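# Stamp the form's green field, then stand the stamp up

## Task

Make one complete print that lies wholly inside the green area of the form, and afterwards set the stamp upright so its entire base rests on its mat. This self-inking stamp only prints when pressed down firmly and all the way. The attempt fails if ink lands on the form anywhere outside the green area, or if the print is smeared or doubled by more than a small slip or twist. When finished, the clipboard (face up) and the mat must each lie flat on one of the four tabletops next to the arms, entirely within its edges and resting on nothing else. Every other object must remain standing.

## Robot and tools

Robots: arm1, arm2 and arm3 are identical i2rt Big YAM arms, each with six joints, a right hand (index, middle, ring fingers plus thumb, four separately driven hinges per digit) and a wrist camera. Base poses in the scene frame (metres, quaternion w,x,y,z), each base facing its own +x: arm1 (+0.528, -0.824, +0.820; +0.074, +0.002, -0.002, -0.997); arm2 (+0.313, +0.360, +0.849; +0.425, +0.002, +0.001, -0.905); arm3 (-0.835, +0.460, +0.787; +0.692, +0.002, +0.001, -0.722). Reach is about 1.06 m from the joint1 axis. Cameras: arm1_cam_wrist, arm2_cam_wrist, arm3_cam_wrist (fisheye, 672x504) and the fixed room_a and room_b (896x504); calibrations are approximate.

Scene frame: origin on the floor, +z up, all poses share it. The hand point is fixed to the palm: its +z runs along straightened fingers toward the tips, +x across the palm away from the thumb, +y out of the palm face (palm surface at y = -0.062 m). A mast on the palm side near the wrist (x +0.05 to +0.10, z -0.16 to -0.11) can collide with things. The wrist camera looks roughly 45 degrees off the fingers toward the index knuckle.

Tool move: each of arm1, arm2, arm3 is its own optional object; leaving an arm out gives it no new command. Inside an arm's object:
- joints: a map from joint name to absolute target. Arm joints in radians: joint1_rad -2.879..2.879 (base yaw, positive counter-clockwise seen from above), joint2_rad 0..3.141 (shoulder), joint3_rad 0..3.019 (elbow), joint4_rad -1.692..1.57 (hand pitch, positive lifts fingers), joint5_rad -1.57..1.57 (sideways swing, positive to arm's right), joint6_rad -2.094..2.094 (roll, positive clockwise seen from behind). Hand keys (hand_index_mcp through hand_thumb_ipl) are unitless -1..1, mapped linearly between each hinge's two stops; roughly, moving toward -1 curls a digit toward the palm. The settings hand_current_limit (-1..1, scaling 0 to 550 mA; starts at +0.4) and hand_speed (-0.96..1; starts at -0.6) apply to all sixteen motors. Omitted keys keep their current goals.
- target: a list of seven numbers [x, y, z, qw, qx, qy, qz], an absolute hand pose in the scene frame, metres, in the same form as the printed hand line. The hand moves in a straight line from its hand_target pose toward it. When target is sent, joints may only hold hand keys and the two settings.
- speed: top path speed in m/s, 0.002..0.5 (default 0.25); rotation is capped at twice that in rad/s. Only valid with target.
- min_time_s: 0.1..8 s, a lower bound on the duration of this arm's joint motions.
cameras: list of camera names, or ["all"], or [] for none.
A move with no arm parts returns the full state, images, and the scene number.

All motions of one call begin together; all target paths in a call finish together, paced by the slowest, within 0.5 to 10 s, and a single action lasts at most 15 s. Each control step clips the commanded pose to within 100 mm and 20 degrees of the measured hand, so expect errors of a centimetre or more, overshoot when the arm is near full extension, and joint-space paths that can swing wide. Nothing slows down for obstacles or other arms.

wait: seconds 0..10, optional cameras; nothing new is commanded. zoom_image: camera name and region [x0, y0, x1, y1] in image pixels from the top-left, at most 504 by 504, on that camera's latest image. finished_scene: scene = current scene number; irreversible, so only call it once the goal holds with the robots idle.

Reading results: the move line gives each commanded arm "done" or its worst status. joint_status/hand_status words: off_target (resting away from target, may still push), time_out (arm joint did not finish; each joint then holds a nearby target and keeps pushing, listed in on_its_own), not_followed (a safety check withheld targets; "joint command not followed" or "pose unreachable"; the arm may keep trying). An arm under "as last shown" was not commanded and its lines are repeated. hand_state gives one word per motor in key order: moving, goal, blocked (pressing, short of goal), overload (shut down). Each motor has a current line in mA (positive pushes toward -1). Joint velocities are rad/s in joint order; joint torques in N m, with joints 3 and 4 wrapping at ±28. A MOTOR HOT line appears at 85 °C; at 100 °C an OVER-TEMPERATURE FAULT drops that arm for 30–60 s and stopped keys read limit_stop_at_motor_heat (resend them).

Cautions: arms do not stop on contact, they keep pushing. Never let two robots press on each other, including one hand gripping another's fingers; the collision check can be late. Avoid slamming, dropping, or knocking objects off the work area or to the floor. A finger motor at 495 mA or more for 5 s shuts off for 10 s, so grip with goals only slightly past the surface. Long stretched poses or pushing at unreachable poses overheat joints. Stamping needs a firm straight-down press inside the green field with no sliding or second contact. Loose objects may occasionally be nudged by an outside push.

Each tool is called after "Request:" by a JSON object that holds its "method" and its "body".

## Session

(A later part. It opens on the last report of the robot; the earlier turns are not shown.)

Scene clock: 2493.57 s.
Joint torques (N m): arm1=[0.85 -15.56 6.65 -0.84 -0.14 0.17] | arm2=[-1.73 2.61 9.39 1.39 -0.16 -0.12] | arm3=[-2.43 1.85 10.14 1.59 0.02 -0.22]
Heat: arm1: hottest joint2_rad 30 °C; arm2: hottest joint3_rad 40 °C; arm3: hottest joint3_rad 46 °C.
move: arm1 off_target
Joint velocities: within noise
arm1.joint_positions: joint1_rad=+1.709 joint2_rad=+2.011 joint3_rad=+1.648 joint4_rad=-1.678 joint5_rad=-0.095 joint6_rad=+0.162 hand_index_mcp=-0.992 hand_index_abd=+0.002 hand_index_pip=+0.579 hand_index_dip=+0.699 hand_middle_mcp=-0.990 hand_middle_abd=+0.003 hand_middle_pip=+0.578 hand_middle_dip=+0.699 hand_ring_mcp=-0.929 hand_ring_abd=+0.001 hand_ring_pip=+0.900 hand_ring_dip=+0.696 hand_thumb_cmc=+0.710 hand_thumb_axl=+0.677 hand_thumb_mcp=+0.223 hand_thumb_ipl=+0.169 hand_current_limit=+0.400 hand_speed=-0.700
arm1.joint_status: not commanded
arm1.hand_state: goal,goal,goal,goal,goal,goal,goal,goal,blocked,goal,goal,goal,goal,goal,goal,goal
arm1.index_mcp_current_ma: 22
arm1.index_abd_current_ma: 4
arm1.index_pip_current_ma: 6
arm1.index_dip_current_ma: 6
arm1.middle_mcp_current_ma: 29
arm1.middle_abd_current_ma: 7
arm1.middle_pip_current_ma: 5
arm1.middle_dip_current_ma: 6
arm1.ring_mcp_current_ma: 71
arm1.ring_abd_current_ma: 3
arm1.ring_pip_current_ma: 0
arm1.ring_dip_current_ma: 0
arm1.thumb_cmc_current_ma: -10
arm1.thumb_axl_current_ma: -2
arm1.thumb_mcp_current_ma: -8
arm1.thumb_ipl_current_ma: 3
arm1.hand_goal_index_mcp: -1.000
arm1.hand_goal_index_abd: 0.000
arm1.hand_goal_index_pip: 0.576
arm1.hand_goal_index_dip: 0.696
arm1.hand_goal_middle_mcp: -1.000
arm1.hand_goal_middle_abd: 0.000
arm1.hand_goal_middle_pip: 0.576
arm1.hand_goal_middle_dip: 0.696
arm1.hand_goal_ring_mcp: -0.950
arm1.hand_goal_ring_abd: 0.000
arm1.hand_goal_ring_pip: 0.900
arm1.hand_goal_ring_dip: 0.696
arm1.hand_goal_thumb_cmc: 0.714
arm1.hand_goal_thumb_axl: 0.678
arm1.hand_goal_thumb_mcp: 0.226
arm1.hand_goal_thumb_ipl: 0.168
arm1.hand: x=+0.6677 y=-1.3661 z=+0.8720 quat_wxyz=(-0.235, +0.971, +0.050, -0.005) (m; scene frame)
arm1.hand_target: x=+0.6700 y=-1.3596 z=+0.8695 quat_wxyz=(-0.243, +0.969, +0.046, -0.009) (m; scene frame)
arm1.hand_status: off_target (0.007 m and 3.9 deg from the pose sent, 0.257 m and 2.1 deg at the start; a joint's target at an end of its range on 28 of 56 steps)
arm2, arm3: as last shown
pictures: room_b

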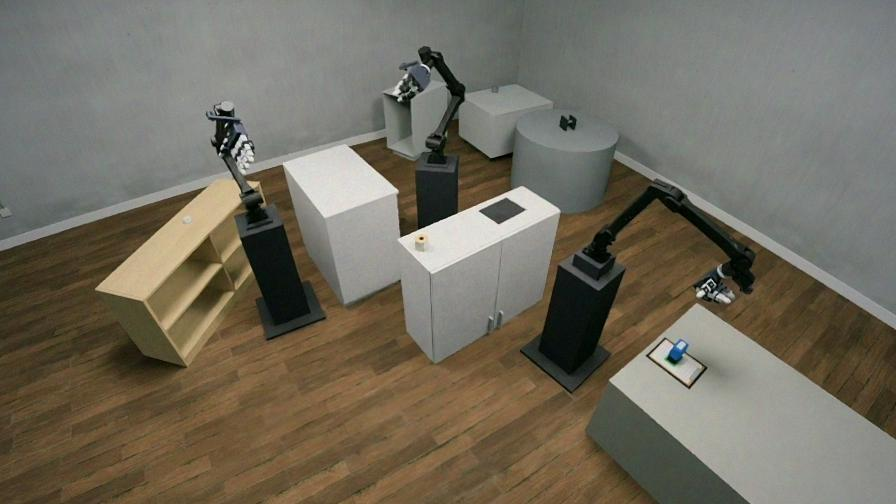

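Request:
{"method": "move", "body": {"arm1": {"joints": {"hand_index_mcp": -0.2, "hand_middle_mcp": -0.2, "hand_ring_mcp": 0.754, "hand_ring_pip": 0.576}}, "cameras": []}}

Request:
{"method": "move", "body": {"arm1": {"target": [0.775, -1.38, 0.87, 0.3565, 0.4183, -0.5920, 0.5897], "speed": 0.25, "joints": {"hand_thumb_cmc": -0.571, "hand_thumb_mcp": 0.43}}, "cameras": ["room_b", "arm1_cam_wrist"]}}

Scene clock: 2512.80 s.
Joint torques (N m): arm1=[0.32 -15.5 6.32 -1.06 -0.14 0.12] | arm2=[-1.73 2.67 9.39 1.39 -0.16 -0.12] | arm3=[-2.49 1.9 10.13 1.61 0.02 -0.22]
Heat: arm1: hottest joint2_rad 30 °C; arm2: hottest joint3_rad 40 °C; arm3: hottest joint3_rad 46 °C.
move: arm1 done
Joint velocities: within noise
arm1.joint_positions: joint1_rad=+1.709 joint2_rad=+2.011 joint3_rad=+1.648 joint4_rad=-1.678 joint5_rad=-0.095 joint6_rad=+0.162 hand_index_mcp=-0.197 hand_index_abd=+0.002 hand_index_pip=+0.579 hand_index_dip=+0.699 hand_middle_mcp=-0.196 hand_middle_abd=+0.003 hand_middle_pip=+0.578 hand_middle_dip=+0.699 hand_ring_mcp=+0.741 hand_ring_abd=+0.001 hand_ring_pip=+0.577 hand_ring_dip=+0.696 hand_thumb_cmc=+0.710 hand_thumb_axl=+0.677 hand_thumb_mcp=+0.223 hand_thumb_ipl=+0.169 hand_current_limit=+0.400 hand_speed=-0.700
arm1.joint_status: all done
arm1.hand_state: goal,goal,goal,goal,goal,goal,goal,goal,goal,goal,goal,goal,goal,goal,goal,goal
arm1.index_mcp_current_ma: 8
arm1.index_abd_current_ma: 4
arm1.index_pip_current_ma: 6
arm1.index_dip_current_ma: 6
arm1.middle_mcp_current_ma: 10
arm1.middle_abd_current_ma: 7
arm1.middle_pip_current_ma: 5
arm1.middle_dip_current_ma: 6
arm1.ring_mcp_current_ma: -43
arm1.ring_abd_current_ma: 3
arm1.ring_pip_current_ma: 3
arm1.ring_dip_current_ma: 0
arm1.thumb_cmc_current_ma: -10
arm1.thumb_axl_current_ma: -2
arm1.thumb_mcp_current_ma: -8
arm1.thumb_ipl_current_ma: 3
arm1.hand_goal_index_mcp: -0.200
arm1.hand_goal_index_abd: 0.000
arm1.hand_goal_index_pip: 0.576
arm1.hand_goal_index_dip: 0.696
arm1.hand_goal_middle_mcp: -0.200
arm1.hand_goal_middle_abd: 0.000
arm1.hand_goal_middle_pip: 0.576
arm1.hand_goal_middle_dip: 0.696
arm1.hand_goal_ring_mcp: 0.754
arm1.hand_goal_ring_abd: 0.000
arm1.hand_goal_ring_pip: 0.576
arm1.hand_goal_ring_dip: 0.696
arm1.hand_goal_thumb_cmc: 0.714
arm1.hand_goal_thumb_axl: 0.678
arm1.hand_goal_thumb_mcp: 0.226
arm1.hand_goal_thumb_ipl: 0.168
arm1.hand: x=+0.6676 y=-1.3661 z=+0.8720 quat_wxyz=(-0.235, +0.971, +0.050, -0.005) (m; scene frame)
arm1.hand_target: x=+0.6699 y=-1.3597 z=+0.8695 quat_wxyz=(-0.243, +0.969, +0.046, -0.009) (m; scene frame)
arm1.hand_status: not commanded
arm2, arm3: as last shown
pictures: none
No camera images: "cameras" was empty.

Scene clock: 2518.67 s.
Joint torques (N m): arm1=[0.67 -11.11 8.25 3.03 0.07 -0.12] | arm2=[-1.79 2.67 9.37 1.39 -0.16 -0.13] | arm3=[-2.32 2.14 10.13 1.57 0.02 -0.22]
Heat: arm1: hottest joint2_rad 30 °C; arm2: hottest joint3_rad 40 °C; arm3: hottest joint3_rad 46 °C.
move: arm1 off_target
Joint velocities: within noise
arm1.joint_positions: joint1_rad=+2.085 joint2_rad=+1.946 joint3_rad=+0.859 joint4_rad=+0.995 joint5_rad=+0.599 joint6_rad=+2.002 hand_index_mcp=-0.199 hand_index_abd=+0.002 hand_index_pip=+0.579 hand_index_dip=+0.699 hand_middle_mcp=-0.198 hand_middle_abd=+0.003 hand_middle_pip=+0.578 hand_middle_dip=+0.699 hand_ring_mcp=+0.748 hand_ring_abd=+0.001 hand_ring_pip=+0.577 hand_ring_dip=+0.696 hand_thumb_cmc=-0.562 hand_thumb_axl=+0.677 hand_thumb_mcp=+0.426 hand_thumb_ipl=+0.169 hand_current_limit=+0.400 hand_speed=-0.700
arm1.joint_status: all done
arm1.hand_state: goal,goal,goal,goal,goal,goal,goal,goal,goal,goal,goal,goal,goal,goal,goal,goal
arm1.index_mcp_current_ma: 3
arm1.index_abd_current_ma: 4
arm1.index_pip_current_ma: 6
arm1.index_dip_current_ma: 6
arm1.middle_mcp_current_ma: 4
arm1.middle_abd_current_ma: 7
arm1.middle_pip_current_ma: 5
arm1.middle_dip_current_ma: 6
arm1.ring_mcp_current_ma: -18
arm1.ring_abd_current_ma: 3
arm1.ring_pip_current_ma: 3
arm1.ring_dip_current_ma: 0
arm1.thumb_cmc_current_ma: 22
arm1.thumb_axl_current_ma: -2
arm1.thumb_mcp_current_ma: -14
arm1.thumb_ipl_current_ma: 2
arm1.hand_goal_index_mcp: -0.200
arm1.hand_goal_index_abd: 0.000
arm1.hand_goal_index_pip: 0.576
arm1.hand_goal_index_dip: 0.696
arm1.hand_goal_middle_mcp: -0.200
arm1.hand_goal_middle_abd: 0.000
arm1.hand_goal_middle_pip: 0.576
arm1.hand_goal_middle_dip: 0.696
arm1.hand_goal_ring_mcp: 0.754
arm1.hand_goal_ring_abd: 0.000
arm1.hand_goal_ring_pip: 0.576
arm1.hand_goal_ring_dip: 0.696
arm1.hand_goal_thumb_cmc: -0.570
arm1.hand_goal_thumb_axl: 0.678
arm1.hand_goal_thumb_mcp: 0.430
arm1.hand_goal_thumb_ipl: 0.168
arm1.hand: x=+0.7605 y=-1.3718 z=+0.8706 quat_wxyz=(+0.364, +0.429, -0.593, +0.576) (m; scene frame)
arm1.hand_target: x=+0.7748 y=-1.3793 z=+0.8702 quat_wxyz=(+0.356, +0.418, -0.592, +0.590) (m; scene frame)
arm1.hand_status: off_target (0.017 m and 2.1 deg from the pose sent, 0.108 m and 146.3 deg at the start)
arm2, arm3: as last shown
pictures: arm1_cam_wrist, room_b
camera_calibration:
arm1_cam_wrist: T_world_to_cam=[[-0.277295, 0.0341253, -0.960179, 1.13074], [0.574674, 0.806784, -0.13729, 0.737369], [0.769972, -0.58986, -0.243328, -1.06008], [0, 0, 0, 1]] pos_world=[0.706035, -1.25878, 0.928995]

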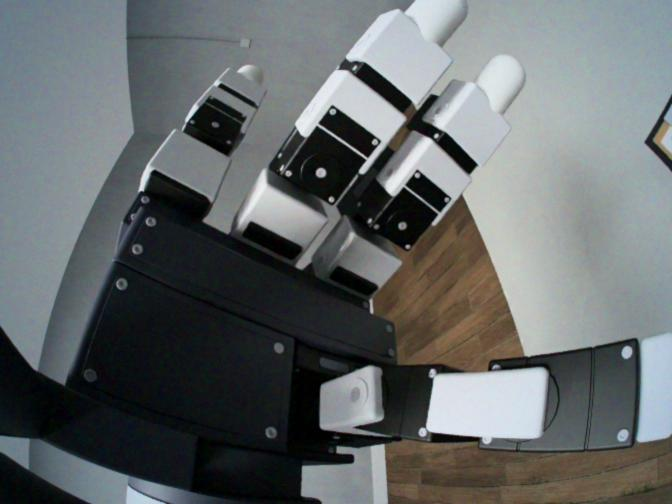

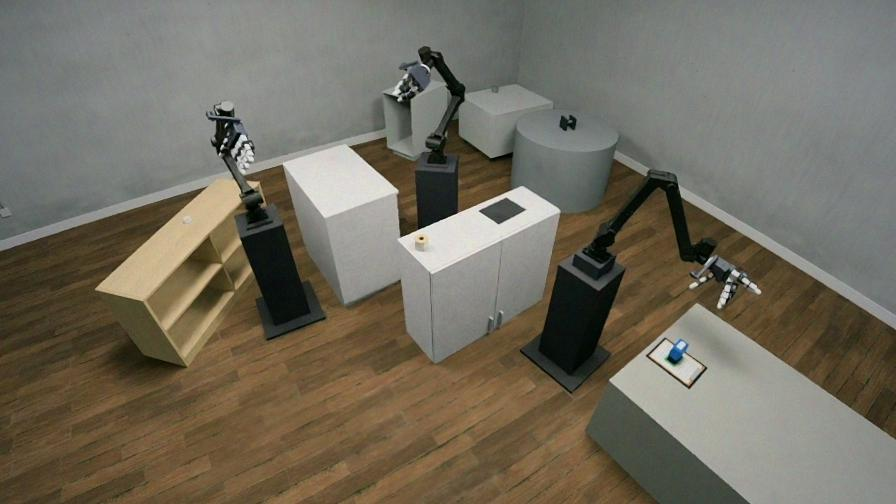

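Request:
{"method": "move", "body": {"arm1": {"target": [0.775, -1.39, 0.70, 0.3565, 0.4183, -0.5920, 0.5897], "speed": 0.2}, "cameras": []}}

Request:
{"method": "move", "body": {"arm1": {"target": [0.765, -1.410, 0.605, 0.3565, 0.4183, -0.5920, 0.5897], "speed": 0.15}, "cameras": ["room_b", "arm1_cam_wrist"]}}

Request:
{"method": "zoom_image", "body": {"camera": "room_b", "region": [640, 300, 740, 400]}}

Scene clock: 2528.27 s.
Joint torques (N m): arm1=[-0.09 -14.8 4.9 2.97 -0.07 -0.21] | arm2=[-1.79 2.67 9.39 1.39 -0.16 -0.12] | arm3=[-2.26 1.96 10.15 1.59 0.01 -0.22]
Heat: arm1: hottest joint2_rad 30 °C; arm2: hottest joint3_rad 40 °C; arm3: hottest joint3_rad 46 °C.
move: arm1 done
Joint velocities: within noise
arm1.joint_positions: joint1_rad=+2.085 joint2_rad=+2.422 joint3_rad=+1.022 joint4_rad=+1.318 joint5_rad=+0.590 joint6_rad=+2.008 hand_index_mcp=-0.199 hand_index_abd=+0.002 hand_index_pip=+0.579 hand_index_dip=+0.699 hand_middle_mcp=-0.199 hand_middle_abd=+0.003 hand_middle_pip=+0.578 hand_middle_dip=+0.699 hand_ring_mcp=+0.748 hand_ring_abd=+0.001 hand_ring_pip=+0.577 hand_ring_dip=+0.696 hand_thumb_cmc=-0.562 hand_thumb_axl=+0.677 hand_thumb_mcp=+0.426 hand_thumb_ipl=+0.169 hand_current_limit=+0.400 hand_speed=-0.700
arm1.joint_status: not commanded
arm1.hand_state: goal,goal,goal,goal,goal,goal,goal,goal,goal,goal,goal,goal,goal,goal,goal,goal
arm1.index_mcp_current_ma: 2
arm1.index_abd_current_ma: 4
arm1.index_pip_current_ma: 6
arm1.index_dip_current_ma: 6
arm1.middle_mcp_current_ma: 3
arm1.middle_abd_current_ma: 7
arm1.middle_pip_current_ma: 5
arm1.middle_dip_current_ma: 6
arm1.ring_mcp_current_ma: -18
arm1.ring_abd_current_ma: 3
arm1.ring_pip_current_ma: 3
arm1.ring_dip_current_ma: 0
arm1.thumb_cmc_current_ma: 22
arm1.thumb_axl_current_ma: -2
arm1.thumb_mcp_current_ma: -12
arm1.thumb_ipl_current_ma: 2
arm1.hand_goal_index_mcp: -0.200
arm1.hand_goal_index_abd: 0.000
arm1.hand_goal_index_pip: 0.576
arm1.hand_goal_index_dip: 0.696
arm1.hand_goal_middle_mcp: -0.200
arm1.hand_goal_middle_abd: 0.000
arm1.hand_goal_middle_pip: 0.576
arm1.hand_goal_middle_dip: 0.696
arm1.hand_goal_ring_mcp: 0.754
arm1.hand_goal_ring_abd: 0.000
arm1.hand_goal_ring_pip: 0.576
arm1.hand_goal_ring_dip: 0.696
arm1.hand_goal_thumb_cmc: -0.570
arm1.hand_goal_thumb_axl: 0.678
arm1.hand_goal_thumb_mcp: 0.430
arm1.hand_goal_thumb_ipl: 0.168
arm1.hand: x=+0.7725 y=-1.3851 z=+0.7046 quat_wxyz=(+0.359, +0.426, -0.592, +0.583) (m; scene frame)
arm1.hand_target: x=+0.7750 y=-1.3899 z=+0.7001 quat_wxyz=(+0.356, +0.418, -0.592, +0.590) (m; scene frame)
arm1.hand_status: done (0.007 m and 1.2 deg from the pose sent, 0.172 m and 2.1 deg at the start)
arm2, arm3: as last shown
pictures: none
No camera images: "cameras" was empty.

Scene clock: 2529.77 s.
Joint torques (N m): arm1=[-0.85 -14.92 4.12 3.02 -0.09 -0.28] | arm2=[-1.79 2.61 9.39 1.39 -0.17 -0.13] | arm3=[-2.26 2.08 10.14 1.57 0.01 -0.23]
Heat: arm1: hottest joint2_rad 30 °C; arm2: hottest joint3_rad 40 °C; arm3: hottest joint3_rad 46 °C.
move: arm1 done
Joint velocities: within noise
arm1.joint_positions: joint1_rad=+2.053 joint2_rad=+2.676 joint3_rad=+1.207 joint4_rad=+1.395 joint5_rad=+0.550 joint6_rad=+2.008 hand_index_mcp=-0.199 hand_index_abd=+0.002 hand_index_pip=+0.579 hand_index_dip=+0.699 hand_middle_mcp=-0.199 hand_middle_abd=+0.003 hand_middle_pip=+0.578 hand_middle_dip=+0.699 hand_ring_mcp=+0.748 hand_ring_abd=+0.001 hand_ring_pip=+0.577 hand_ring_dip=+0.696 hand_thumb_cmc=-0.562 hand_thumb_axl=+0.677 hand_thumb_mcp=+0.426 hand_thumb_ipl=+0.169 hand_current_limit=+0.400 hand_speed=-0.700
arm1.joint_status: not commanded
arm1.hand_state: goal,goal,goal,goal,goal,goal,goal,goal,goal,goal,goal,goal,goal,goal,goal,goal
arm1.index_mcp_current_ma: 2
arm1.index_abd_current_ma: 4
arm1.index_pip_current_ma: 6
arm1.index_dip_current_ma: 6
arm1.middle_mcp_current_ma: 2
arm1.middle_abd_current_ma: 7
arm1.middle_pip_current_ma: 5
arm1.middle_dip_current_ma: 6
arm1.ring_mcp_current_ma: -18
arm1.ring_abd_current_ma: 3
arm1.ring_pip_current_ma: 3
arm1.ring_dip_current_ma: 0
arm1.thumb_cmc_current_ma: 22
arm1.thumb_axl_current_ma: -2
arm1.thumb_mcp_current_ma: -12
arm1.thumb_ipl_current_ma: 2
arm1.hand_goal_index_mcp: -0.200
arm1.hand_goal_index_abd: 0.000
arm1.hand_goal_index_pip: 0.576
arm1.hand_goal_index_dip: 0.696
arm1.hand_goal_middle_mcp: -0.200
arm1.hand_goal_middle_abd: 0.000
arm1.hand_goal_middle_pip: 0.576
arm1.hand_goal_middle_dip: 0.696
arm1.hand_goal_ring_mcp: 0.754
arm1.hand_goal_ring_abd: 0.000
arm1.hand_goal_ring_pip: 0.576
arm1.hand_goal_ring_dip: 0.696
arm1.hand_goal_thumb_cmc: -0.570
arm1.hand_goal_thumb_axl: 0.678
arm1.hand_goal_thumb_mcp: 0.430
arm1.hand_goal_thumb_ipl: 0.168
arm1.hand: x=+0.7697 y=-1.4063 z=+0.6129 quat_wxyz=(+0.356, +0.425, -0.590, +0.587) (m; scene frame)
arm1.hand_target: x=+0.7648 y=-1.4097 z=+0.6051 quat_wxyz=(+0.356, +0.418, -0.592, +0.589) (m; scene frame)
arm1.hand_status: done (0.010 m and 0.9 deg from the pose sent, 0.103 m and 1.3 deg at the start)
arm2, arm3: as last shown
pictures: arm1_cam_wrist, room_b
camera_calibration:
arm1_cam_wrist: T_world_to_cam=[[-0.258628, 0.0191558, -0.965787, 0.854947], [0.564844, 0.814061, -0.135113, 0.741029], [0.783621, -0.580464, -0.221359, -1.16095], [0, 0, 0, 1]] pos_world=[0.712293, -1.29351, 0.668832]

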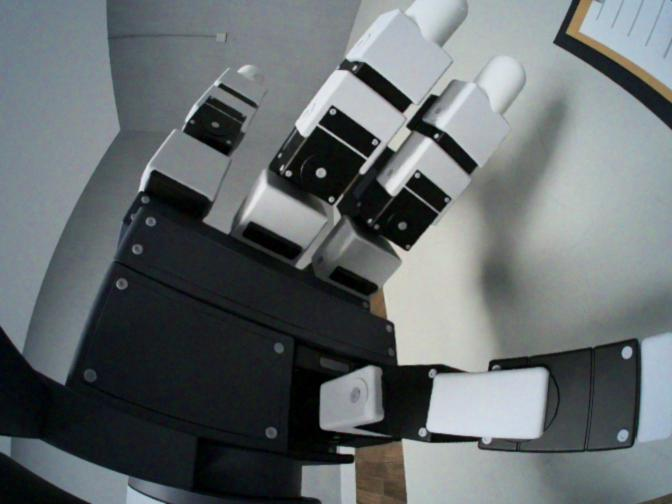

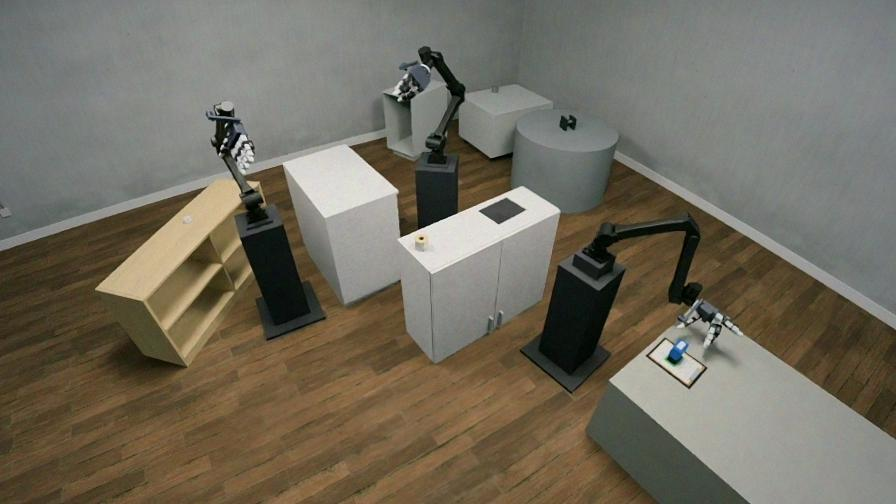

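Scaled by 5.040 from the camera's 896x504 image, which has a finer 1280x720 frame.

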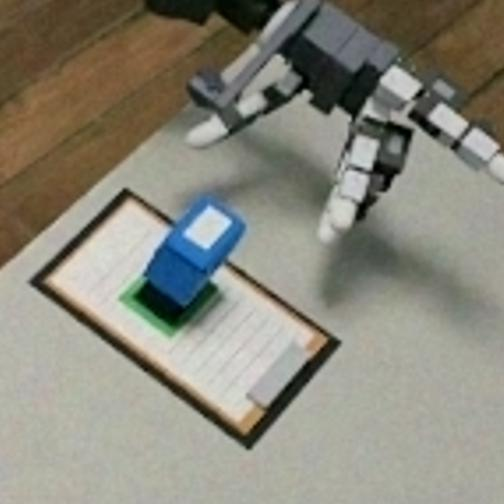

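Request:
{"method": "move", "body": {"arm1": {"target": [0.700, -1.418, 0.588, 0.3565, 0.4183, -0.5920, 0.5897], "speed": 0.1}, "cameras": ["room_b"]}}

Request:
{"method": "zoom_image", "body": {"camera": "room_b", "region": [640, 310, 730, 400]}}

Scene clock: 2536.73 s.
Joint torques (N m): arm1=[-0.79 -14.45 1.92 3.26 -0.13 -0.32] | arm2=[-1.73 2.67 9.37 1.37 -0.16 -0.12] | arm3=[-2.37 2.08 10.17 1.55 0.02 -0.22]
Heat: arm1: hottest joint2_rad 30 °C; arm2: hottest joint3_rad 40 °C; arm3: hottest joint3_rad 46 °C.
move: arm1 off_target
Joint velocities: within noise
arm1.joint_positions: joint1_rad=+1.929 joint2_rad=+2.714 joint3_rad=+1.188 joint4_rad=+1.480 joint5_rad=+0.430 joint6_rad=+2.008 hand_index_mcp=-0.199 hand_index_abd=+0.002 hand_index_pip=+0.579 hand_index_dip=+0.699 hand_middle_mcp=-0.199 hand_middle_abd=+0.003 hand_middle_pip=+0.578 hand_middle_dip=+0.699 hand_ring_mcp=+0.748 hand_ring_abd=+0.001 hand_ring_pip=+0.577 hand_ring_dip=+0.696 hand_thumb_cmc=-0.562 hand_thumb_axl=+0.677 hand_thumb_mcp=+0.426 hand_thumb_ipl=+0.169 hand_current_limit=+0.400 hand_speed=-0.700
arm1.joint_status: not commanded
arm1.hand_state: goal,goal,goal,goal,goal,goal,goal,goal,goal,goal,goal,goal,goal,goal,goal,goal
arm1.index_mcp_current_ma: 1
arm1.index_abd_current_ma: 4
arm1.index_pip_current_ma: 6
arm1.index_dip_current_ma: 6
arm1.middle_mcp_current_ma: 2
arm1.middle_abd_current_ma: 7
arm1.middle_pip_current_ma: 5
arm1.middle_dip_current_ma: 6
arm1.ring_mcp_current_ma: -18
arm1.ring_abd_current_ma: 3
arm1.ring_pip_current_ma: 3
arm1.ring_dip_current_ma: 0
arm1.thumb_cmc_current_ma: 22
arm1.thumb_axl_current_ma: -2
arm1.thumb_mcp_current_ma: -12
arm1.thumb_ipl_current_ma: 2
arm1.hand_goal_index_mcp: -0.200
arm1.hand_goal_index_abd: 0.000
arm1.hand_goal_index_pip: 0.576
arm1.hand_goal_index_dip: 0.696
arm1.hand_goal_middle_mcp: -0.200
arm1.hand_goal_middle_abd: 0.000
arm1.hand_goal_middle_pip: 0.576
arm1.hand_goal_middle_dip: 0.696
arm1.hand_goal_ring_mcp: 0.754
arm1.hand_goal_ring_abd: 0.000
arm1.hand_goal_ring_pip: 0.576
arm1.hand_goal_ring_dip: 0.696
arm1.hand_goal_thumb_cmc: -0.570
arm1.hand_goal_thumb_axl: 0.678
arm1.hand_goal_thumb_mcp: 0.430
arm1.hand_goal_thumb_ipl: 0.168
arm1.hand: x=+0.7091 y=-1.4253 z=+0.6013 quat_wxyz=(+0.354, +0.415, -0.589, +0.596) (m; scene frame)
arm1.hand_target: x=+0.7001 y=-1.4179 z=+0.5883 quat_wxyz=(+0.356, +0.418, -0.592, +0.590) (m; scene frame)
arm1.hand_status: off_target (0.018 m and 0.9 deg from the pose sent, 0.075 m and 0.9 deg at the start)
arm2.joint_positions: joint1_rad=-0.387 joint2_rad=+0.596 joint3_rad=+1.389 joint4_rad=-1.190 joint5_rad=+0.003 joint6_rad=+2.017 hand_index_mcp=-0.201 hand_index_abd=+0.005 hand_index_pip=+0.578 hand_index_dip=+0.699 hand_middle_mcp=-0.201 hand_middle_abd=+0.007 hand_middle_pip=+0.578 hand_middle_dip=+0.698 hand_ring_mcp=+0.751 hand_ring_abd=+0.002 hand_ring_pip=+0.577 hand_ring_dip=+0.696 hand_thumb_cmc=-0.562 hand_thumb_axl=+0.675 hand_thumb_mcp=+0.427 hand_thumb_ipl=+0.169 hand_current_limit=+0.400 hand_speed=-0.800
arm2.joint_status: not commanded
arm2.hand_state: goal,goal,goal,goal,goal,goal,goal,goal,goal,goal,goal,goal,goal,goal,goal,goal
arm2.index_mcp_current_ma: -2
arm2.index_abd_current_ma: 18
arm2.index_pip_current_ma: 9
arm2.index_dip_current_ma: 11
arm2.middle_mcp_current_ma: -2
arm2.middle_abd_current_ma: 24
arm2.middle_pip_current_ma: 9
arm2.middle_dip_current_ma: 9
arm2.ring_mcp_current_ma: -11
arm2.ring_abd_current_ma: 7
arm2.ring_pip_current_ma: 3
arm2.ring_dip_current_ma: 0
arm2.thumb_cmc_current_ma: 33
arm2.thumb_axl_current_ma: -12
arm2.thumb_mcp_current_ma: -16
arm2.thumb_ipl_current_ma: 7
arm2.hand_goal_index_mcp: -0.200
arm2.hand_goal_index_abd: 0.000
arm2.hand_goal_index_pip: 0.576
arm2.hand_goal_index_dip: 0.696
arm2.hand_goal_middle_mcp: -0.200
arm2.hand_goal_middle_abd: 0.000
arm2.hand_goal_middle_pip: 0.576
arm2.hand_goal_middle_dip: 0.696
arm2.hand_goal_ring_mcp: 0.754
arm2.hand_goal_ring_abd: 0.000
arm2.hand_goal_ring_pip: 0.576
arm2.hand_goal_ring_dip: 0.696
arm2.hand_goal_thumb_cmc: -0.570
arm2.hand_goal_thumb_axl: 0.678
arm2.hand_goal_thumb_mcp: 0.430
arm2.hand_goal_thumb_ipl: 0.168
arm2.hand: x=+0.0856 y=+0.3135 z=+1.3713 quat_wxyz=(+0.494, +0.019, -0.833, +0.248) (m; scene frame)
arm2.hand_target: x=+0.0900 y=+0.3180 z=+1.3869 quat_wxyz=(+0.504, +0.010, -0.826, +0.253) (m; scene frame)
arm2.hand_status: not commanded
arm3.joint_positions: joint1_rad=+0.213 joint2_rad=+0.596 joint3_rad=+1.362 joint4_rad=-1.284 joint5_rad=+0.102 joint6_rad=+1.110 hand_index_mcp=+0.756 hand_index_abd=+0.001 hand_index_pip=+0.577 hand_index_dip=+0.696 hand_middle_mcp=+0.756 hand_middle_abd=+0.001 hand_middle_pip=+0.577 hand_middle_dip=+0.696 hand_ring_mcp=+0.756 hand_ring_abd=+0.001 hand_ring_pip=+0.577 hand_ring_dip=+0.696 hand_thumb_cmc=+0.716 hand_thumb_axl=+0.677 hand_thumb_mcp=+0.225 hand_thumb_ipl=+0.168 hand_current_limit=+0.400 hand_speed=-0.600
arm3.joint_status: not commanded
arm3.hand_state: goal,goal,goal,goal,goal,goal,goal,goal,goal,goal,goal,goal,goal,goal,goal,goal
arm3.index_mcp_current_ma: 1
arm3.index_abd_current_ma: 0
arm3.index_pip_current_ma: 0
arm3.index_dip_current_ma: 0
arm3.middle_mcp_current_ma: 1
arm3.middle_abd_current_ma: 0
arm3.middle_pip_current_ma: 0
arm3.middle_dip_current_ma: 0
arm3.ring_mcp_current_ma: 2
arm3.ring_abd_current_ma: 0
arm3.ring_pip_current_ma: 0
arm3.ring_dip_current_ma: 0
arm3.thumb_cmc_current_ma: 1
arm3.thumb_axl_current_ma: 0
arm3.thumb_mcp_current_ma: -1
arm3.thumb_ipl_current_ma: 0
arm3.hand_goal_index_mcp: 0.754
arm3.hand_goal_index_abd: 0.000
arm3.hand_goal_index_pip: 0.576
arm3.hand_goal_index_dip: 0.696
arm3.hand_goal_middle_mcp: 0.754
arm3.hand_goal_middle_abd: 0.000
arm3.hand_goal_middle_pip: 0.576
arm3.hand_goal_middle_dip: 0.696
arm3.hand_goal_ring_mcp: 0.754
arm3.hand_goal_ring_abd: 0.000
arm3.hand_goal_ring_pip: 0.576
arm3.hand_goal_ring_dip: 0.696
arm3.hand_goal_thumb_cmc: 0.714
arm3.hand_goal_thumb_axl: 0.678
arm3.hand_goal_thumb_mcp: 0.226
arm3.hand_goal_thumb_ipl: 0.168
arm3.hand: x=-0.8977 y=+0.2067 z=+1.3473 quat_wxyz=(+0.427, +0.759, -0.415, +0.264) (m; scene frame)
arm3.hand_target: x=-0.9013 y=+0.2133 z=+1.3623 quat_wxyz=(+0.436, +0.754, -0.413, +0.265) (m; scene frame)
arm3.hand_status: not commanded
pictures: room_b

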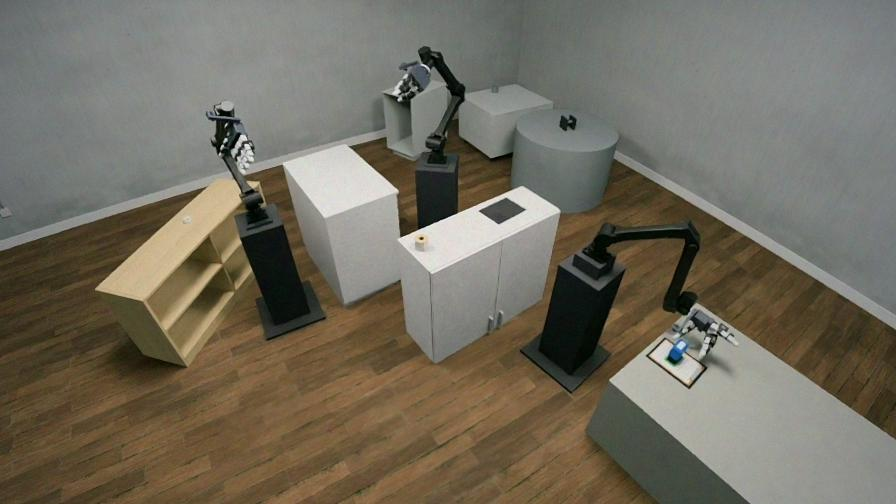

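Scaled by 5.600 from the camera's 896x504 image, which has a finer 1280x720 frame.

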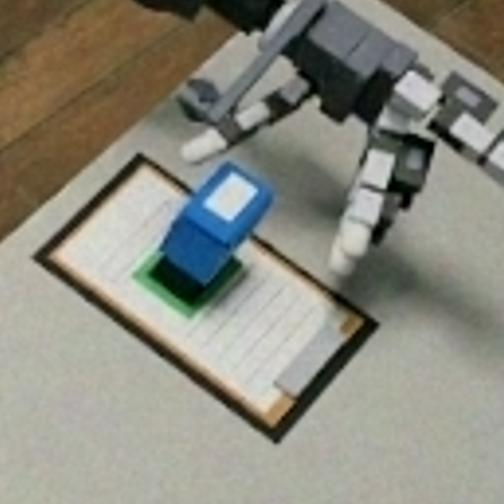

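Request:
{"method": "move", "body": {"arm1": {"target": [0.695, -1.407, 0.575, 0.3565, 0.4183, -0.5920, 0.5897], "speed": 0.08}, "cameras": []}}

Request:
{"method": "move", "body": {"arm1": {"target": [0.665, -1.407, 0.570, 0.3565, 0.4183, -0.5920, 0.5897], "speed": 0.08}, "cameras": ["room_b"]}}

Request:
{"method": "zoom_image", "body": {"camera": "room_b", "region": [640, 310, 730, 400]}}

Scene clock: 2547.43 s.
Joint torques (N m): arm1=[-0.38 -14.27 1.46 3.17 -0.03 -0.38] | arm2=[-1.73 2.67 9.4 1.39 -0.16 -0.13] | arm3=[-2.43 2.2 10.15 1.58 0.02 -0.21]
Heat: arm1: hottest joint2_rad 31 °C; arm2: hottest joint3_rad 40 °C; arm3: hottest joint3_rad 46 °C.
move: arm1 off_target
Joint velocities: within noise
arm1.joint_positions: joint1_rad=+1.929 joint2_rad=+2.749 joint3_rad=+1.188 joint4_rad=+1.519 joint5_rad=+0.430 joint6_rad=+2.008 hand_index_mcp=-0.199 hand_index_abd=+0.002 hand_index_pip=+0.579 hand_index_dip=+0.699 hand_middle_mcp=-0.199 hand_middle_abd=+0.003 hand_middle_pip=+0.578 hand_middle_dip=+0.699 hand_ring_mcp=+0.748 hand_ring_abd=+0.001 hand_ring_pip=+0.577 hand_ring_dip=+0.696 hand_thumb_cmc=-0.562 hand_thumb_axl=+0.677 hand_thumb_mcp=+0.426 hand_thumb_ipl=+0.169 hand_current_limit=+0.400 hand_speed=-0.700
arm1.joint_status: not commanded
arm1.hand_state: goal,goal,goal,goal,goal,goal,goal,goal,goal,goal,goal,goal,goal,goal,goal,goal
arm1.index_mcp_current_ma: 1
arm1.index_abd_current_ma: 4
arm1.index_pip_current_ma: 6
arm1.index_dip_current_ma: 6
arm1.middle_mcp_current_ma: 2
arm1.middle_abd_current_ma: 7
arm1.middle_pip_current_ma: 5
arm1.middle_dip_current_ma: 6
arm1.ring_mcp_current_ma: -18
arm1.ring_abd_current_ma: 3
arm1.ring_pip_current_ma: 3
arm1.ring_dip_current_ma: 0
arm1.thumb_cmc_current_ma: 22
arm1.thumb_axl_current_ma: -2
arm1.thumb_mcp_current_ma: -12
arm1.thumb_ipl_current_ma: 2
arm1.hand_goal_index_mcp: -0.200
arm1.hand_goal_index_abd: 0.000
arm1.hand_goal_index_pip: 0.576
arm1.hand_goal_index_dip: 0.696
arm1.hand_goal_middle_mcp: -0.200
arm1.hand_goal_middle_abd: 0.000
arm1.hand_goal_middle_pip: 0.576
arm1.hand_goal_middle_dip: 0.696
arm1.hand_goal_ring_mcp: 0.754
arm1.hand_goal_ring_abd: 0.000
arm1.hand_goal_ring_pip: 0.576
arm1.hand_goal_ring_dip: 0.696
arm1.hand_goal_thumb_cmc: -0.570
arm1.hand_goal_thumb_axl: 0.678
arm1.hand_goal_thumb_mcp: 0.430
arm1.hand_goal_thumb_ipl: 0.168
arm1.hand: x=+0.7043 y=-1.4166 z=+0.5884 quat_wxyz=(+0.355, +0.414, -0.588, +0.597) (m; scene frame)
arm1.hand_target: x=+0.6951 y=-1.4070 z=+0.5754 quat_wxyz=(+0.356, +0.418, -0.592, +0.590) (m; scene frame)
arm1.hand_status: off_target (0.019 m and 1.1 deg from the pose sent, 0.035 m and 0.9 deg at the start)
arm2, arm3: as last shown
pictures: none
No camera images: "cameras" was empty.

Scene clock: 2548.60 s.
Joint torques (N m): arm1=[-0.44 -13.98 1.44 3.32 -0.12 -0.4] | arm2=[-1.73 2.67 9.39 1.4 -0.16 -0.12] | arm3=[-2.49 1.96 10.14 1.57 0.01 -0.22]
Heat: arm1: hottest joint2_rad 31 °C; arm2: hottest joint3_rad 40 °C; arm3: hottest joint3_rad 46 °C.
move: arm1 off_target
Joint velocities: within noise
arm1.joint_positions: joint1_rad=+1.872 joint2_rad=+2.763 joint3_rad=+1.161 joint4_rad=+1.559 joint5_rad=+0.373 joint6_rad=+2.008 hand_index_mcp=-0.199 hand_index_abd=+0.002 hand_index_pip=+0.579 hand_index_dip=+0.699 hand_middle_mcp=-0.199 hand_middle_abd=+0.003 hand_middle_pip=+0.578 hand_middle_dip=+0.699 hand_ring_mcp=+0.748 hand_ring_abd=+0.001 hand_ring_pip=+0.577 hand_ring_dip=+0.696 hand_thumb_cmc=-0.562 hand_thumb_axl=+0.677 hand_thumb_mcp=+0.426 hand_thumb_ipl=+0.169 hand_current_limit=+0.400 hand_speed=-0.700
arm1.joint_status: not commanded
arm1.hand_state: goal,goal,goal,goal,goal,goal,goal,goal,goal,goal,goal,goal,goal,goal,goal,goal
arm1.index_mcp_current_ma: 1
arm1.index_abd_current_ma: 4
arm1.index_pip_current_ma: 6
arm1.index_dip_current_ma: 6
arm1.middle_mcp_current_ma: 1
arm1.middle_abd_current_ma: 7
arm1.middle_pip_current_ma: 5
arm1.middle_dip_current_ma: 6
arm1.ring_mcp_current_ma: -18
arm1.ring_abd_current_ma: 3
arm1.ring_pip_current_ma: 3
arm1.ring_dip_current_ma: 0
arm1.thumb_cmc_current_ma: 22
arm1.thumb_axl_current_ma: -2
arm1.thumb_mcp_current_ma: -12
arm1.thumb_ipl_current_ma: 2
arm1.hand_goal_index_mcp: -0.200
arm1.hand_goal_index_abd: 0.000
arm1.hand_goal_index_pip: 0.576
arm1.hand_goal_index_dip: 0.696
arm1.hand_goal_middle_mcp: -0.200
arm1.hand_goal_middle_abd: 0.000
arm1.hand_goal_middle_pip: 0.576
arm1.hand_goal_middle_dip: 0.696
arm1.hand_goal_ring_mcp: 0.754
arm1.hand_goal_ring_abd: 0.000
arm1.hand_goal_ring_pip: 0.576
arm1.hand_goal_ring_dip: 0.696
arm1.hand_goal_thumb_cmc: -0.570
arm1.hand_goal_thumb_axl: 0.678
arm1.hand_goal_thumb_mcp: 0.430
arm1.hand_goal_thumb_ipl: 0.168
arm1.hand: x=+0.6743 y=-1.4158 z=+0.5827 quat_wxyz=(+0.354, +0.413, -0.589, +0.597) (m; scene frame)
arm1.hand_target: x=+0.6652 y=-1.4068 z=+0.5703 quat_wxyz=(+0.356, +0.418, -0.592, +0.590) (m; scene frame)
arm1.hand_status: off_target (0.018 m and 1.1 deg from the pose sent, 0.044 m and 1.1 deg at the start)
arm2, arm3: as last shown
pictures: room_b

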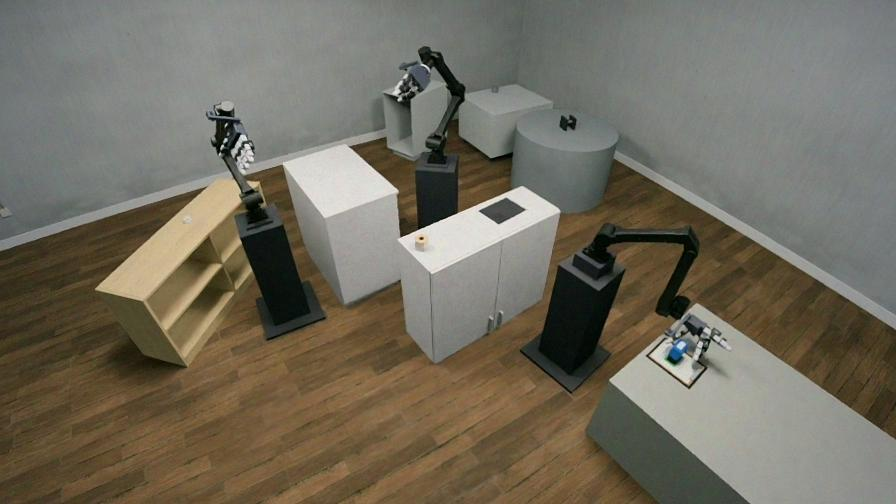

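Scaled by 5.600 from the camera's 896x504 image, which has a finer 1280x720 frame.

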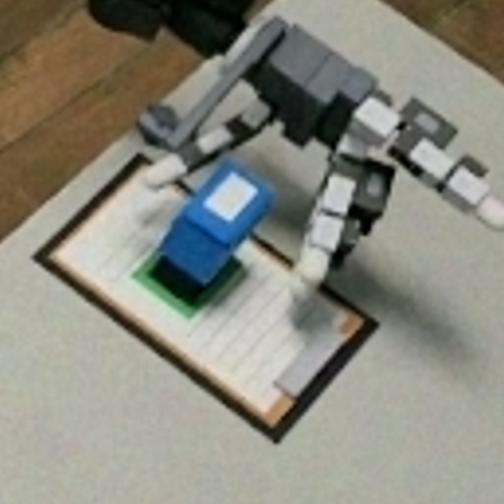

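Request:
{"method": "move", "body": {"arm1": {"target": [0.643, -1.407, 0.567, 0.3565, 0.4183, -0.5920, 0.5897], "speed": 0.08}, "cameras": ["room_b", "room_a"]}}

Request:
{"method": "zoom_image", "body": {"camera": "room_b", "region": [640, 310, 730, 400]}}

Scene clock: 2553.97 s.
Joint torques (N m): arm1=[-0.15 -13.92 1.25 3.32 -0.1 -0.34] | arm2=[-1.79 2.67 9.39 1.4 -0.16 -0.12] | arm3=[-2.32 2.08 10.14 1.55 0.02 -0.23]
Heat: arm1: hottest joint2_rad 31 °C; arm2: hottest joint3_rad 40 °C; arm3: hottest joint3_rad 46 °C.
move: arm1 off_target
Joint velocities: within noise
arm1.joint_positions: joint1_rad=+1.829 joint2_rad=+2.763 joint3_rad=+1.142 joint4_rad=+1.561 joint5_rad=+0.333 joint6_rad=+2.008 hand_index_mcp=-0.199 hand_index_abd=+0.002 hand_index_pip=+0.579 hand_index_dip=+0.699 hand_middle_mcp=-0.199 hand_middle_abd=+0.003 hand_middle_pip=+0.578 hand_middle_dip=+0.699 hand_ring_mcp=+0.748 hand_ring_abd=+0.001 hand_ring_pip=+0.577 hand_ring_dip=+0.696 hand_thumb_cmc=-0.562 hand_thumb_axl=+0.677 hand_thumb_mcp=+0.426 hand_thumb_ipl=+0.169 hand_current_limit=+0.400 hand_speed=-0.700
arm1.joint_status: not commanded
arm1.hand_state: goal,goal,goal,goal,goal,goal,goal,goal,goal,goal,goal,goal,goal,goal,goal,goal
arm1.index_mcp_current_ma: 1
arm1.index_abd_current_ma: 4
arm1.index_pip_current_ma: 6
arm1.index_dip_current_ma: 6
arm1.middle_mcp_current_ma: 1
arm1.middle_abd_current_ma: 7
arm1.middle_pip_current_ma: 5
arm1.middle_dip_current_ma: 6
arm1.ring_mcp_current_ma: -18
arm1.ring_abd_current_ma: 3
arm1.ring_pip_current_ma: 3
arm1.ring_dip_current_ma: 0
arm1.thumb_cmc_current_ma: 22
arm1.thumb_axl_current_ma: -2
arm1.thumb_mcp_current_ma: -12
arm1.thumb_ipl_current_ma: 2
arm1.hand_goal_index_mcp: -0.200
arm1.hand_goal_index_abd: 0.000
arm1.hand_goal_index_pip: 0.576
arm1.hand_goal_index_dip: 0.696
arm1.hand_goal_middle_mcp: -0.200
arm1.hand_goal_middle_abd: 0.000
arm1.hand_goal_middle_pip: 0.576
arm1.hand_goal_middle_dip: 0.696
arm1.hand_goal_ring_mcp: 0.754
arm1.hand_goal_ring_abd: 0.000
arm1.hand_goal_ring_pip: 0.576
arm1.hand_goal_ring_dip: 0.696
arm1.hand_goal_thumb_cmc: -0.570
arm1.hand_goal_thumb_axl: 0.678
arm1.hand_goal_thumb_mcp: 0.430
arm1.hand_goal_thumb_ipl: 0.168
arm1.hand: x=+0.6524 y=-1.4163 z=+0.5792 quat_wxyz=(+0.353, +0.417, -0.594, +0.591) (m; scene frame)
arm1.hand_target: x=+0.6432 y=-1.4071 z=+0.5673 quat_wxyz=(+0.355, +0.420, -0.597, +0.584) (m; scene frame)
arm1.hand_status: off_target (0.018 m and 0.5 deg from the pose sent, 0.036 m and 1.1 deg at the start; a joint's target at an end of its range on 33 of 35 steps)
arm2, arm3: as last shown
pictures: room_a, room_b

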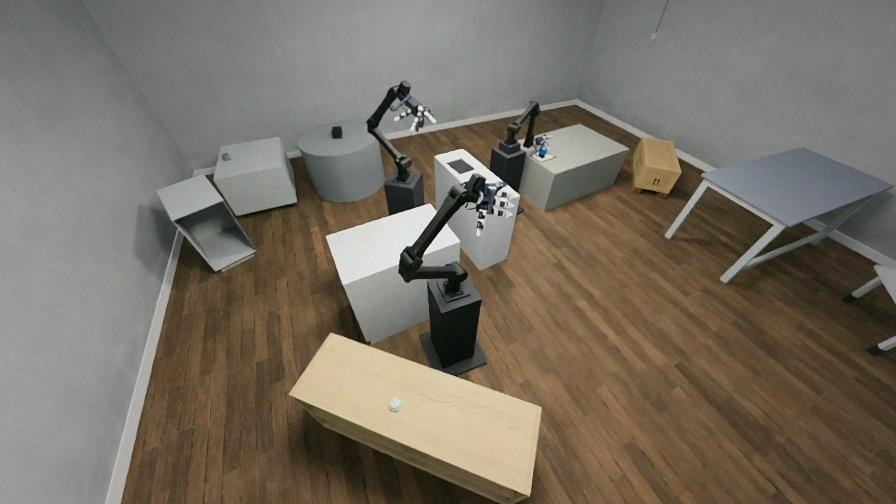

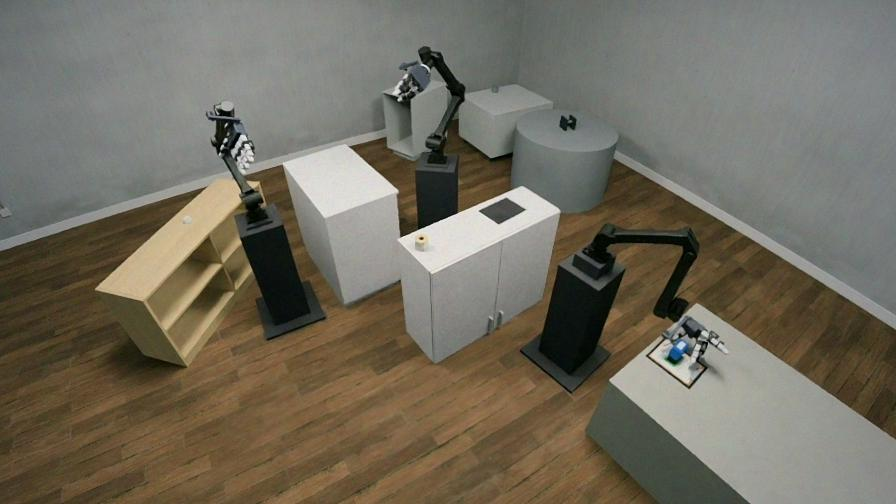

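Scaled by 5.600 from the camera's 896x504 image, which has a finer 1280x720 frame.

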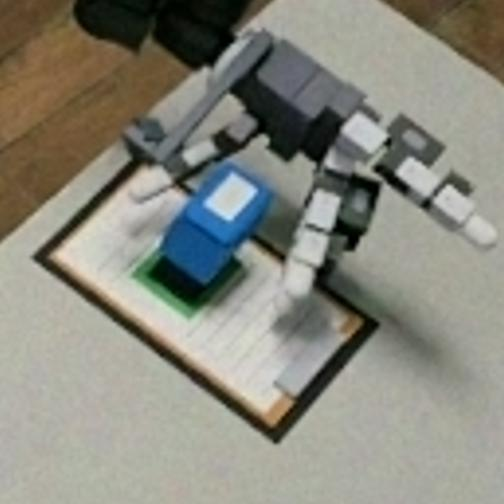

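Request:
{"method": "move", "body": {"arm1": {"joints": {"hand_index_mcp": -0.44, "hand_middle_mcp": -0.44, "hand_thumb_mcp": 0.25, "hand_speed": -0.8}}, "cameras": ["room_b"]}}

Request:
{"method": "zoom_image", "body": {"camera": "room_b", "region": [640, 310, 730, 400]}}

Scene clock: 2561.23 s.
Joint torques (N m): arm1=[-0.62 -13.27 1.29 3.18 -0.1 -0.39] | arm2=[-1.73 2.67 9.39 1.39 -0.16 -0.13] | arm3=[-2.37 2.08 10.11 1.55 0.02 -0.22]
Heat: arm1: hottest joint2_rad 31 °C; arm2: hottest joint3_rad 40 °C; arm3: hottest joint3_rad 46 °C.
move: arm1 done
Joint velocities: within noise
arm1.joint_positions: joint1_rad=+1.829 joint2_rad=+2.763 joint3_rad=+1.142 joint4_rad=+1.561 joint5_rad=+0.333 joint6_rad=+2.008 hand_index_mcp=-0.438 hand_index_abd=+0.002 hand_index_pip=+0.579 hand_index_dip=+0.698 hand_middle_mcp=-0.437 hand_middle_abd=+0.003 hand_middle_pip=+0.578 hand_middle_dip=+0.699 hand_ring_mcp=+0.748 hand_ring_abd=+0.001 hand_ring_pip=+0.577 hand_ring_dip=+0.696 hand_thumb_cmc=-0.562 hand_thumb_axl=+0.677 hand_thumb_mcp=+0.252 hand_thumb_ipl=+0.169 hand_current_limit=+0.400 hand_speed=-0.800
arm1.joint_status: all done
arm1.hand_state: goal,goal,goal,goal,goal,goal,goal,goal,goal,goal,goal,goal,goal,goal,goal,goal
arm1.index_mcp_current_ma: 5
arm1.index_abd_current_ma: 4
arm1.index_pip_current_ma: 6
arm1.index_dip_current_ma: 6
arm1.middle_mcp_current_ma: 6
arm1.middle_abd_current_ma: 7
arm1.middle_pip_current_ma: 5
arm1.middle_dip_current_ma: 6
arm1.ring_mcp_current_ma: -18
arm1.ring_abd_current_ma: 3
arm1.ring_pip_current_ma: 3
arm1.ring_dip_current_ma: 0
arm1.thumb_cmc_current_ma: 22
arm1.thumb_axl_current_ma: -2
arm1.thumb_mcp_current_ma: 6
arm1.thumb_ipl_current_ma: 2
arm1.hand_goal_index_mcp: -0.440
arm1.hand_goal_index_abd: 0.000
arm1.hand_goal_index_pip: 0.576
arm1.hand_goal_index_dip: 0.696
arm1.hand_goal_middle_mcp: -0.440
arm1.hand_goal_middle_abd: 0.000
arm1.hand_goal_middle_pip: 0.576
arm1.hand_goal_middle_dip: 0.696
arm1.hand_goal_ring_mcp: 0.754
arm1.hand_goal_ring_abd: 0.000
arm1.hand_goal_ring_pip: 0.576
arm1.hand_goal_ring_dip: 0.696
arm1.hand_goal_thumb_cmc: -0.570
arm1.hand_goal_thumb_axl: 0.678
arm1.hand_goal_thumb_mcp: 0.250
arm1.hand_goal_thumb_ipl: 0.168
arm1.hand: x=+0.6524 y=-1.4163 z=+0.5792 quat_wxyz=(+0.353, +0.417, -0.594, +0.591) (m; scene frame)
arm1.hand_target: x=+0.6432 y=-1.4071 z=+0.5673 quat_wxyz=(+0.355, +0.420, -0.597, +0.584) (m; scene frame)
arm1.hand_status: not commanded
arm2, arm3: as last shown
pictures: room_b

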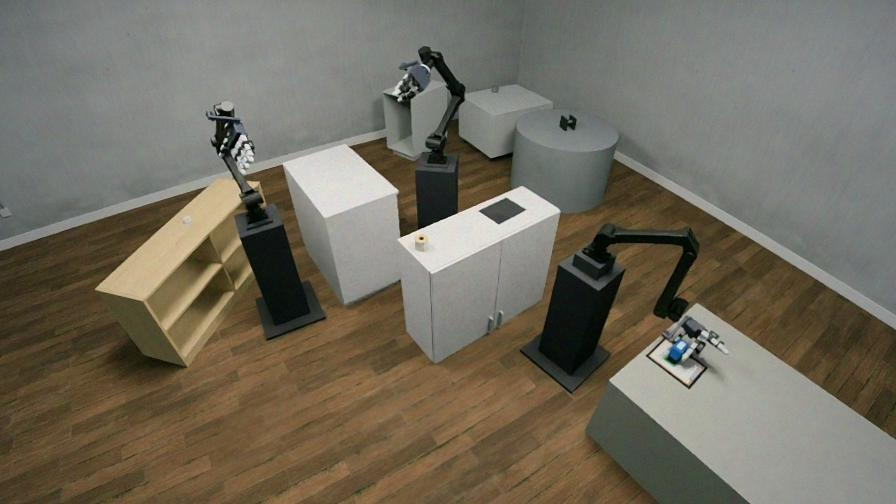

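Scaled by 5.600 from the camera's 896x504 image, which has a finer 1280x720 frame.

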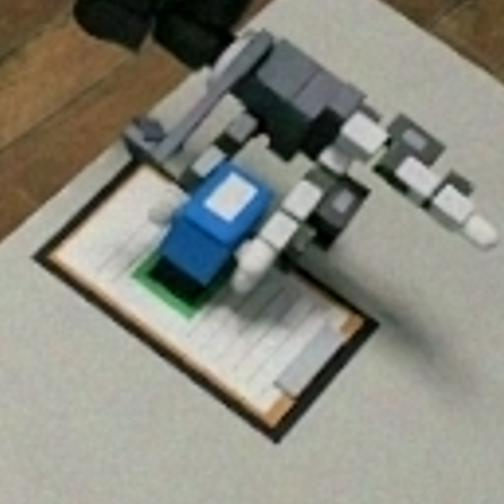

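Good alignment. Grip and lift.

Request:
{"method": "move", "body": {"arm1": {"joints": {"hand_index_mcp": -0.58, "hand_middle_mcp": -0.58, "hand_thumb_mcp": 0.135}}, "cameras": ["room_b"]}}

Request:
{"method": "zoom_image", "body": {"camera": "room_b", "region": [640, 310, 730, 400]}}

Scene clock: 2566.30 s.
Joint torques (N m): arm1=[-0.62 -12.92 1.09 3.38 -0.12 -0.38] | arm2=[-1.79 2.61 9.39 1.39 -0.16 -0.12] | arm3=[-2.26 2.2 10.14 1.59 0.02 -0.23]
Heat: arm1: hottest joint2_rad 31 °C; arm2: hottest joint3_rad 40 °C; arm3: hottest joint3_rad 46 °C.
move: arm1 off_target
Joint velocities: within noise
arm1.joint_positions: joint1_rad=+1.829 joint2_rad=+2.763 joint3_rad=+1.142 joint4_rad=+1.561 joint5_rad=+0.333 joint6_rad=+2.008 hand_index_mcp=-0.507 hand_index_abd=+0.002 hand_index_pip=+0.599 hand_index_dip=+0.704 hand_middle_mcp=-0.513 hand_middle_abd=+0.003 hand_middle_pip=+0.591 hand_middle_dip=+0.703 hand_ring_mcp=+0.748 hand_ring_abd=+0.001 hand_ring_pip=+0.577 hand_ring_dip=+0.696 hand_thumb_cmc=-0.561 hand_thumb_axl=+0.677 hand_thumb_mcp=+0.207 hand_thumb_ipl=+0.174 hand_current_limit=+0.400 hand_speed=-0.800
arm1.joint_status: hand_index_mcp off_target (ended at -0.507, target -0.580); hand_middle_mcp off_target (ended at -0.513, target -0.580); hand_thumb_mcp off_target (ended at +0.207, target +0.135)
arm1.hand_state: blocked,goal,blocked,goal,blocked,goal,goal,goal,goal,goal,goal,goal,goal,goal,blocked,goal
arm1.index_mcp_current_ma: 305
arm1.index_abd_current_ma: 4
arm1.index_pip_current_ma: 74
arm1.index_dip_current_ma: 21
arm1.middle_mcp_current_ma: 275
arm1.middle_abd_current_ma: 7
arm1.middle_pip_current_ma: 44
arm1.middle_dip_current_ma: 19
arm1.ring_mcp_current_ma: -18
arm1.ring_abd_current_ma: 3
arm1.ring_pip_current_ma: 3
arm1.ring_dip_current_ma: 0
arm1.thumb_cmc_current_ma: 25
arm1.thumb_axl_current_ma: -2
arm1.thumb_mcp_current_ma: 372
arm1.thumb_ipl_current_ma: 20
arm1.hand_goal_index_mcp: -0.580
arm1.hand_goal_index_abd: 0.000
arm1.hand_goal_index_pip: 0.576
arm1.hand_goal_index_dip: 0.696
arm1.hand_goal_middle_mcp: -0.580
arm1.hand_goal_middle_abd: 0.000
arm1.hand_goal_middle_pip: 0.576
arm1.hand_goal_middle_dip: 0.696
arm1.hand_goal_ring_mcp: 0.754
arm1.hand_goal_ring_abd: 0.000
arm1.hand_goal_ring_pip: 0.576
arm1.hand_goal_ring_dip: 0.696
arm1.hand_goal_thumb_cmc: -0.570
arm1.hand_goal_thumb_axl: 0.678
arm1.hand_goal_thumb_mcp: 0.136
arm1.hand_goal_thumb_ipl: 0.168
arm1.hand: x=+0.6524 y=-1.4163 z=+0.5792 quat_wxyz=(+0.353, +0.417, -0.594, +0.591) (m; scene frame)
arm1.hand_target: x=+0.6432 y=-1.4071 z=+0.5673 quat_wxyz=(+0.355, +0.420, -0.597, +0.584) (m; scene frame)
arm1.hand_status: not commanded
arm2, arm3: as last shown
pictures: room_b

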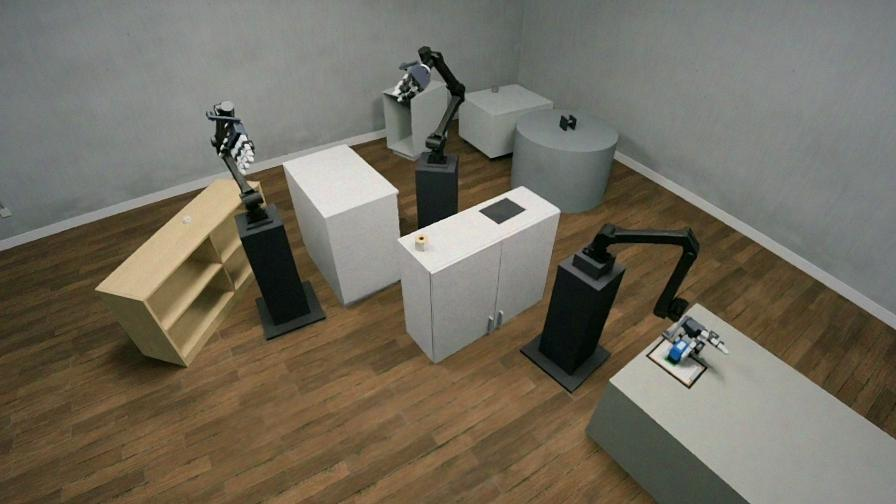

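Scaled by 5.600 from the camera's 896x504 image, which has a finer 1280x720 frame.

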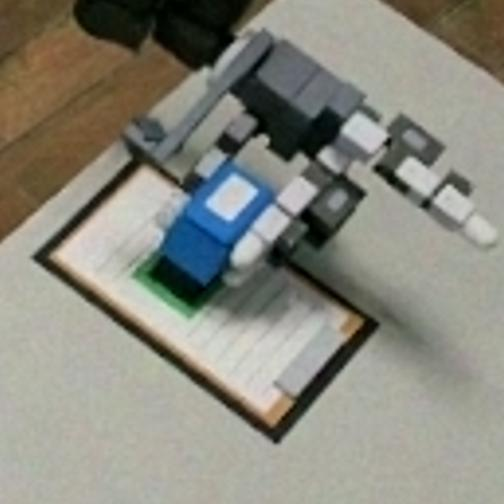

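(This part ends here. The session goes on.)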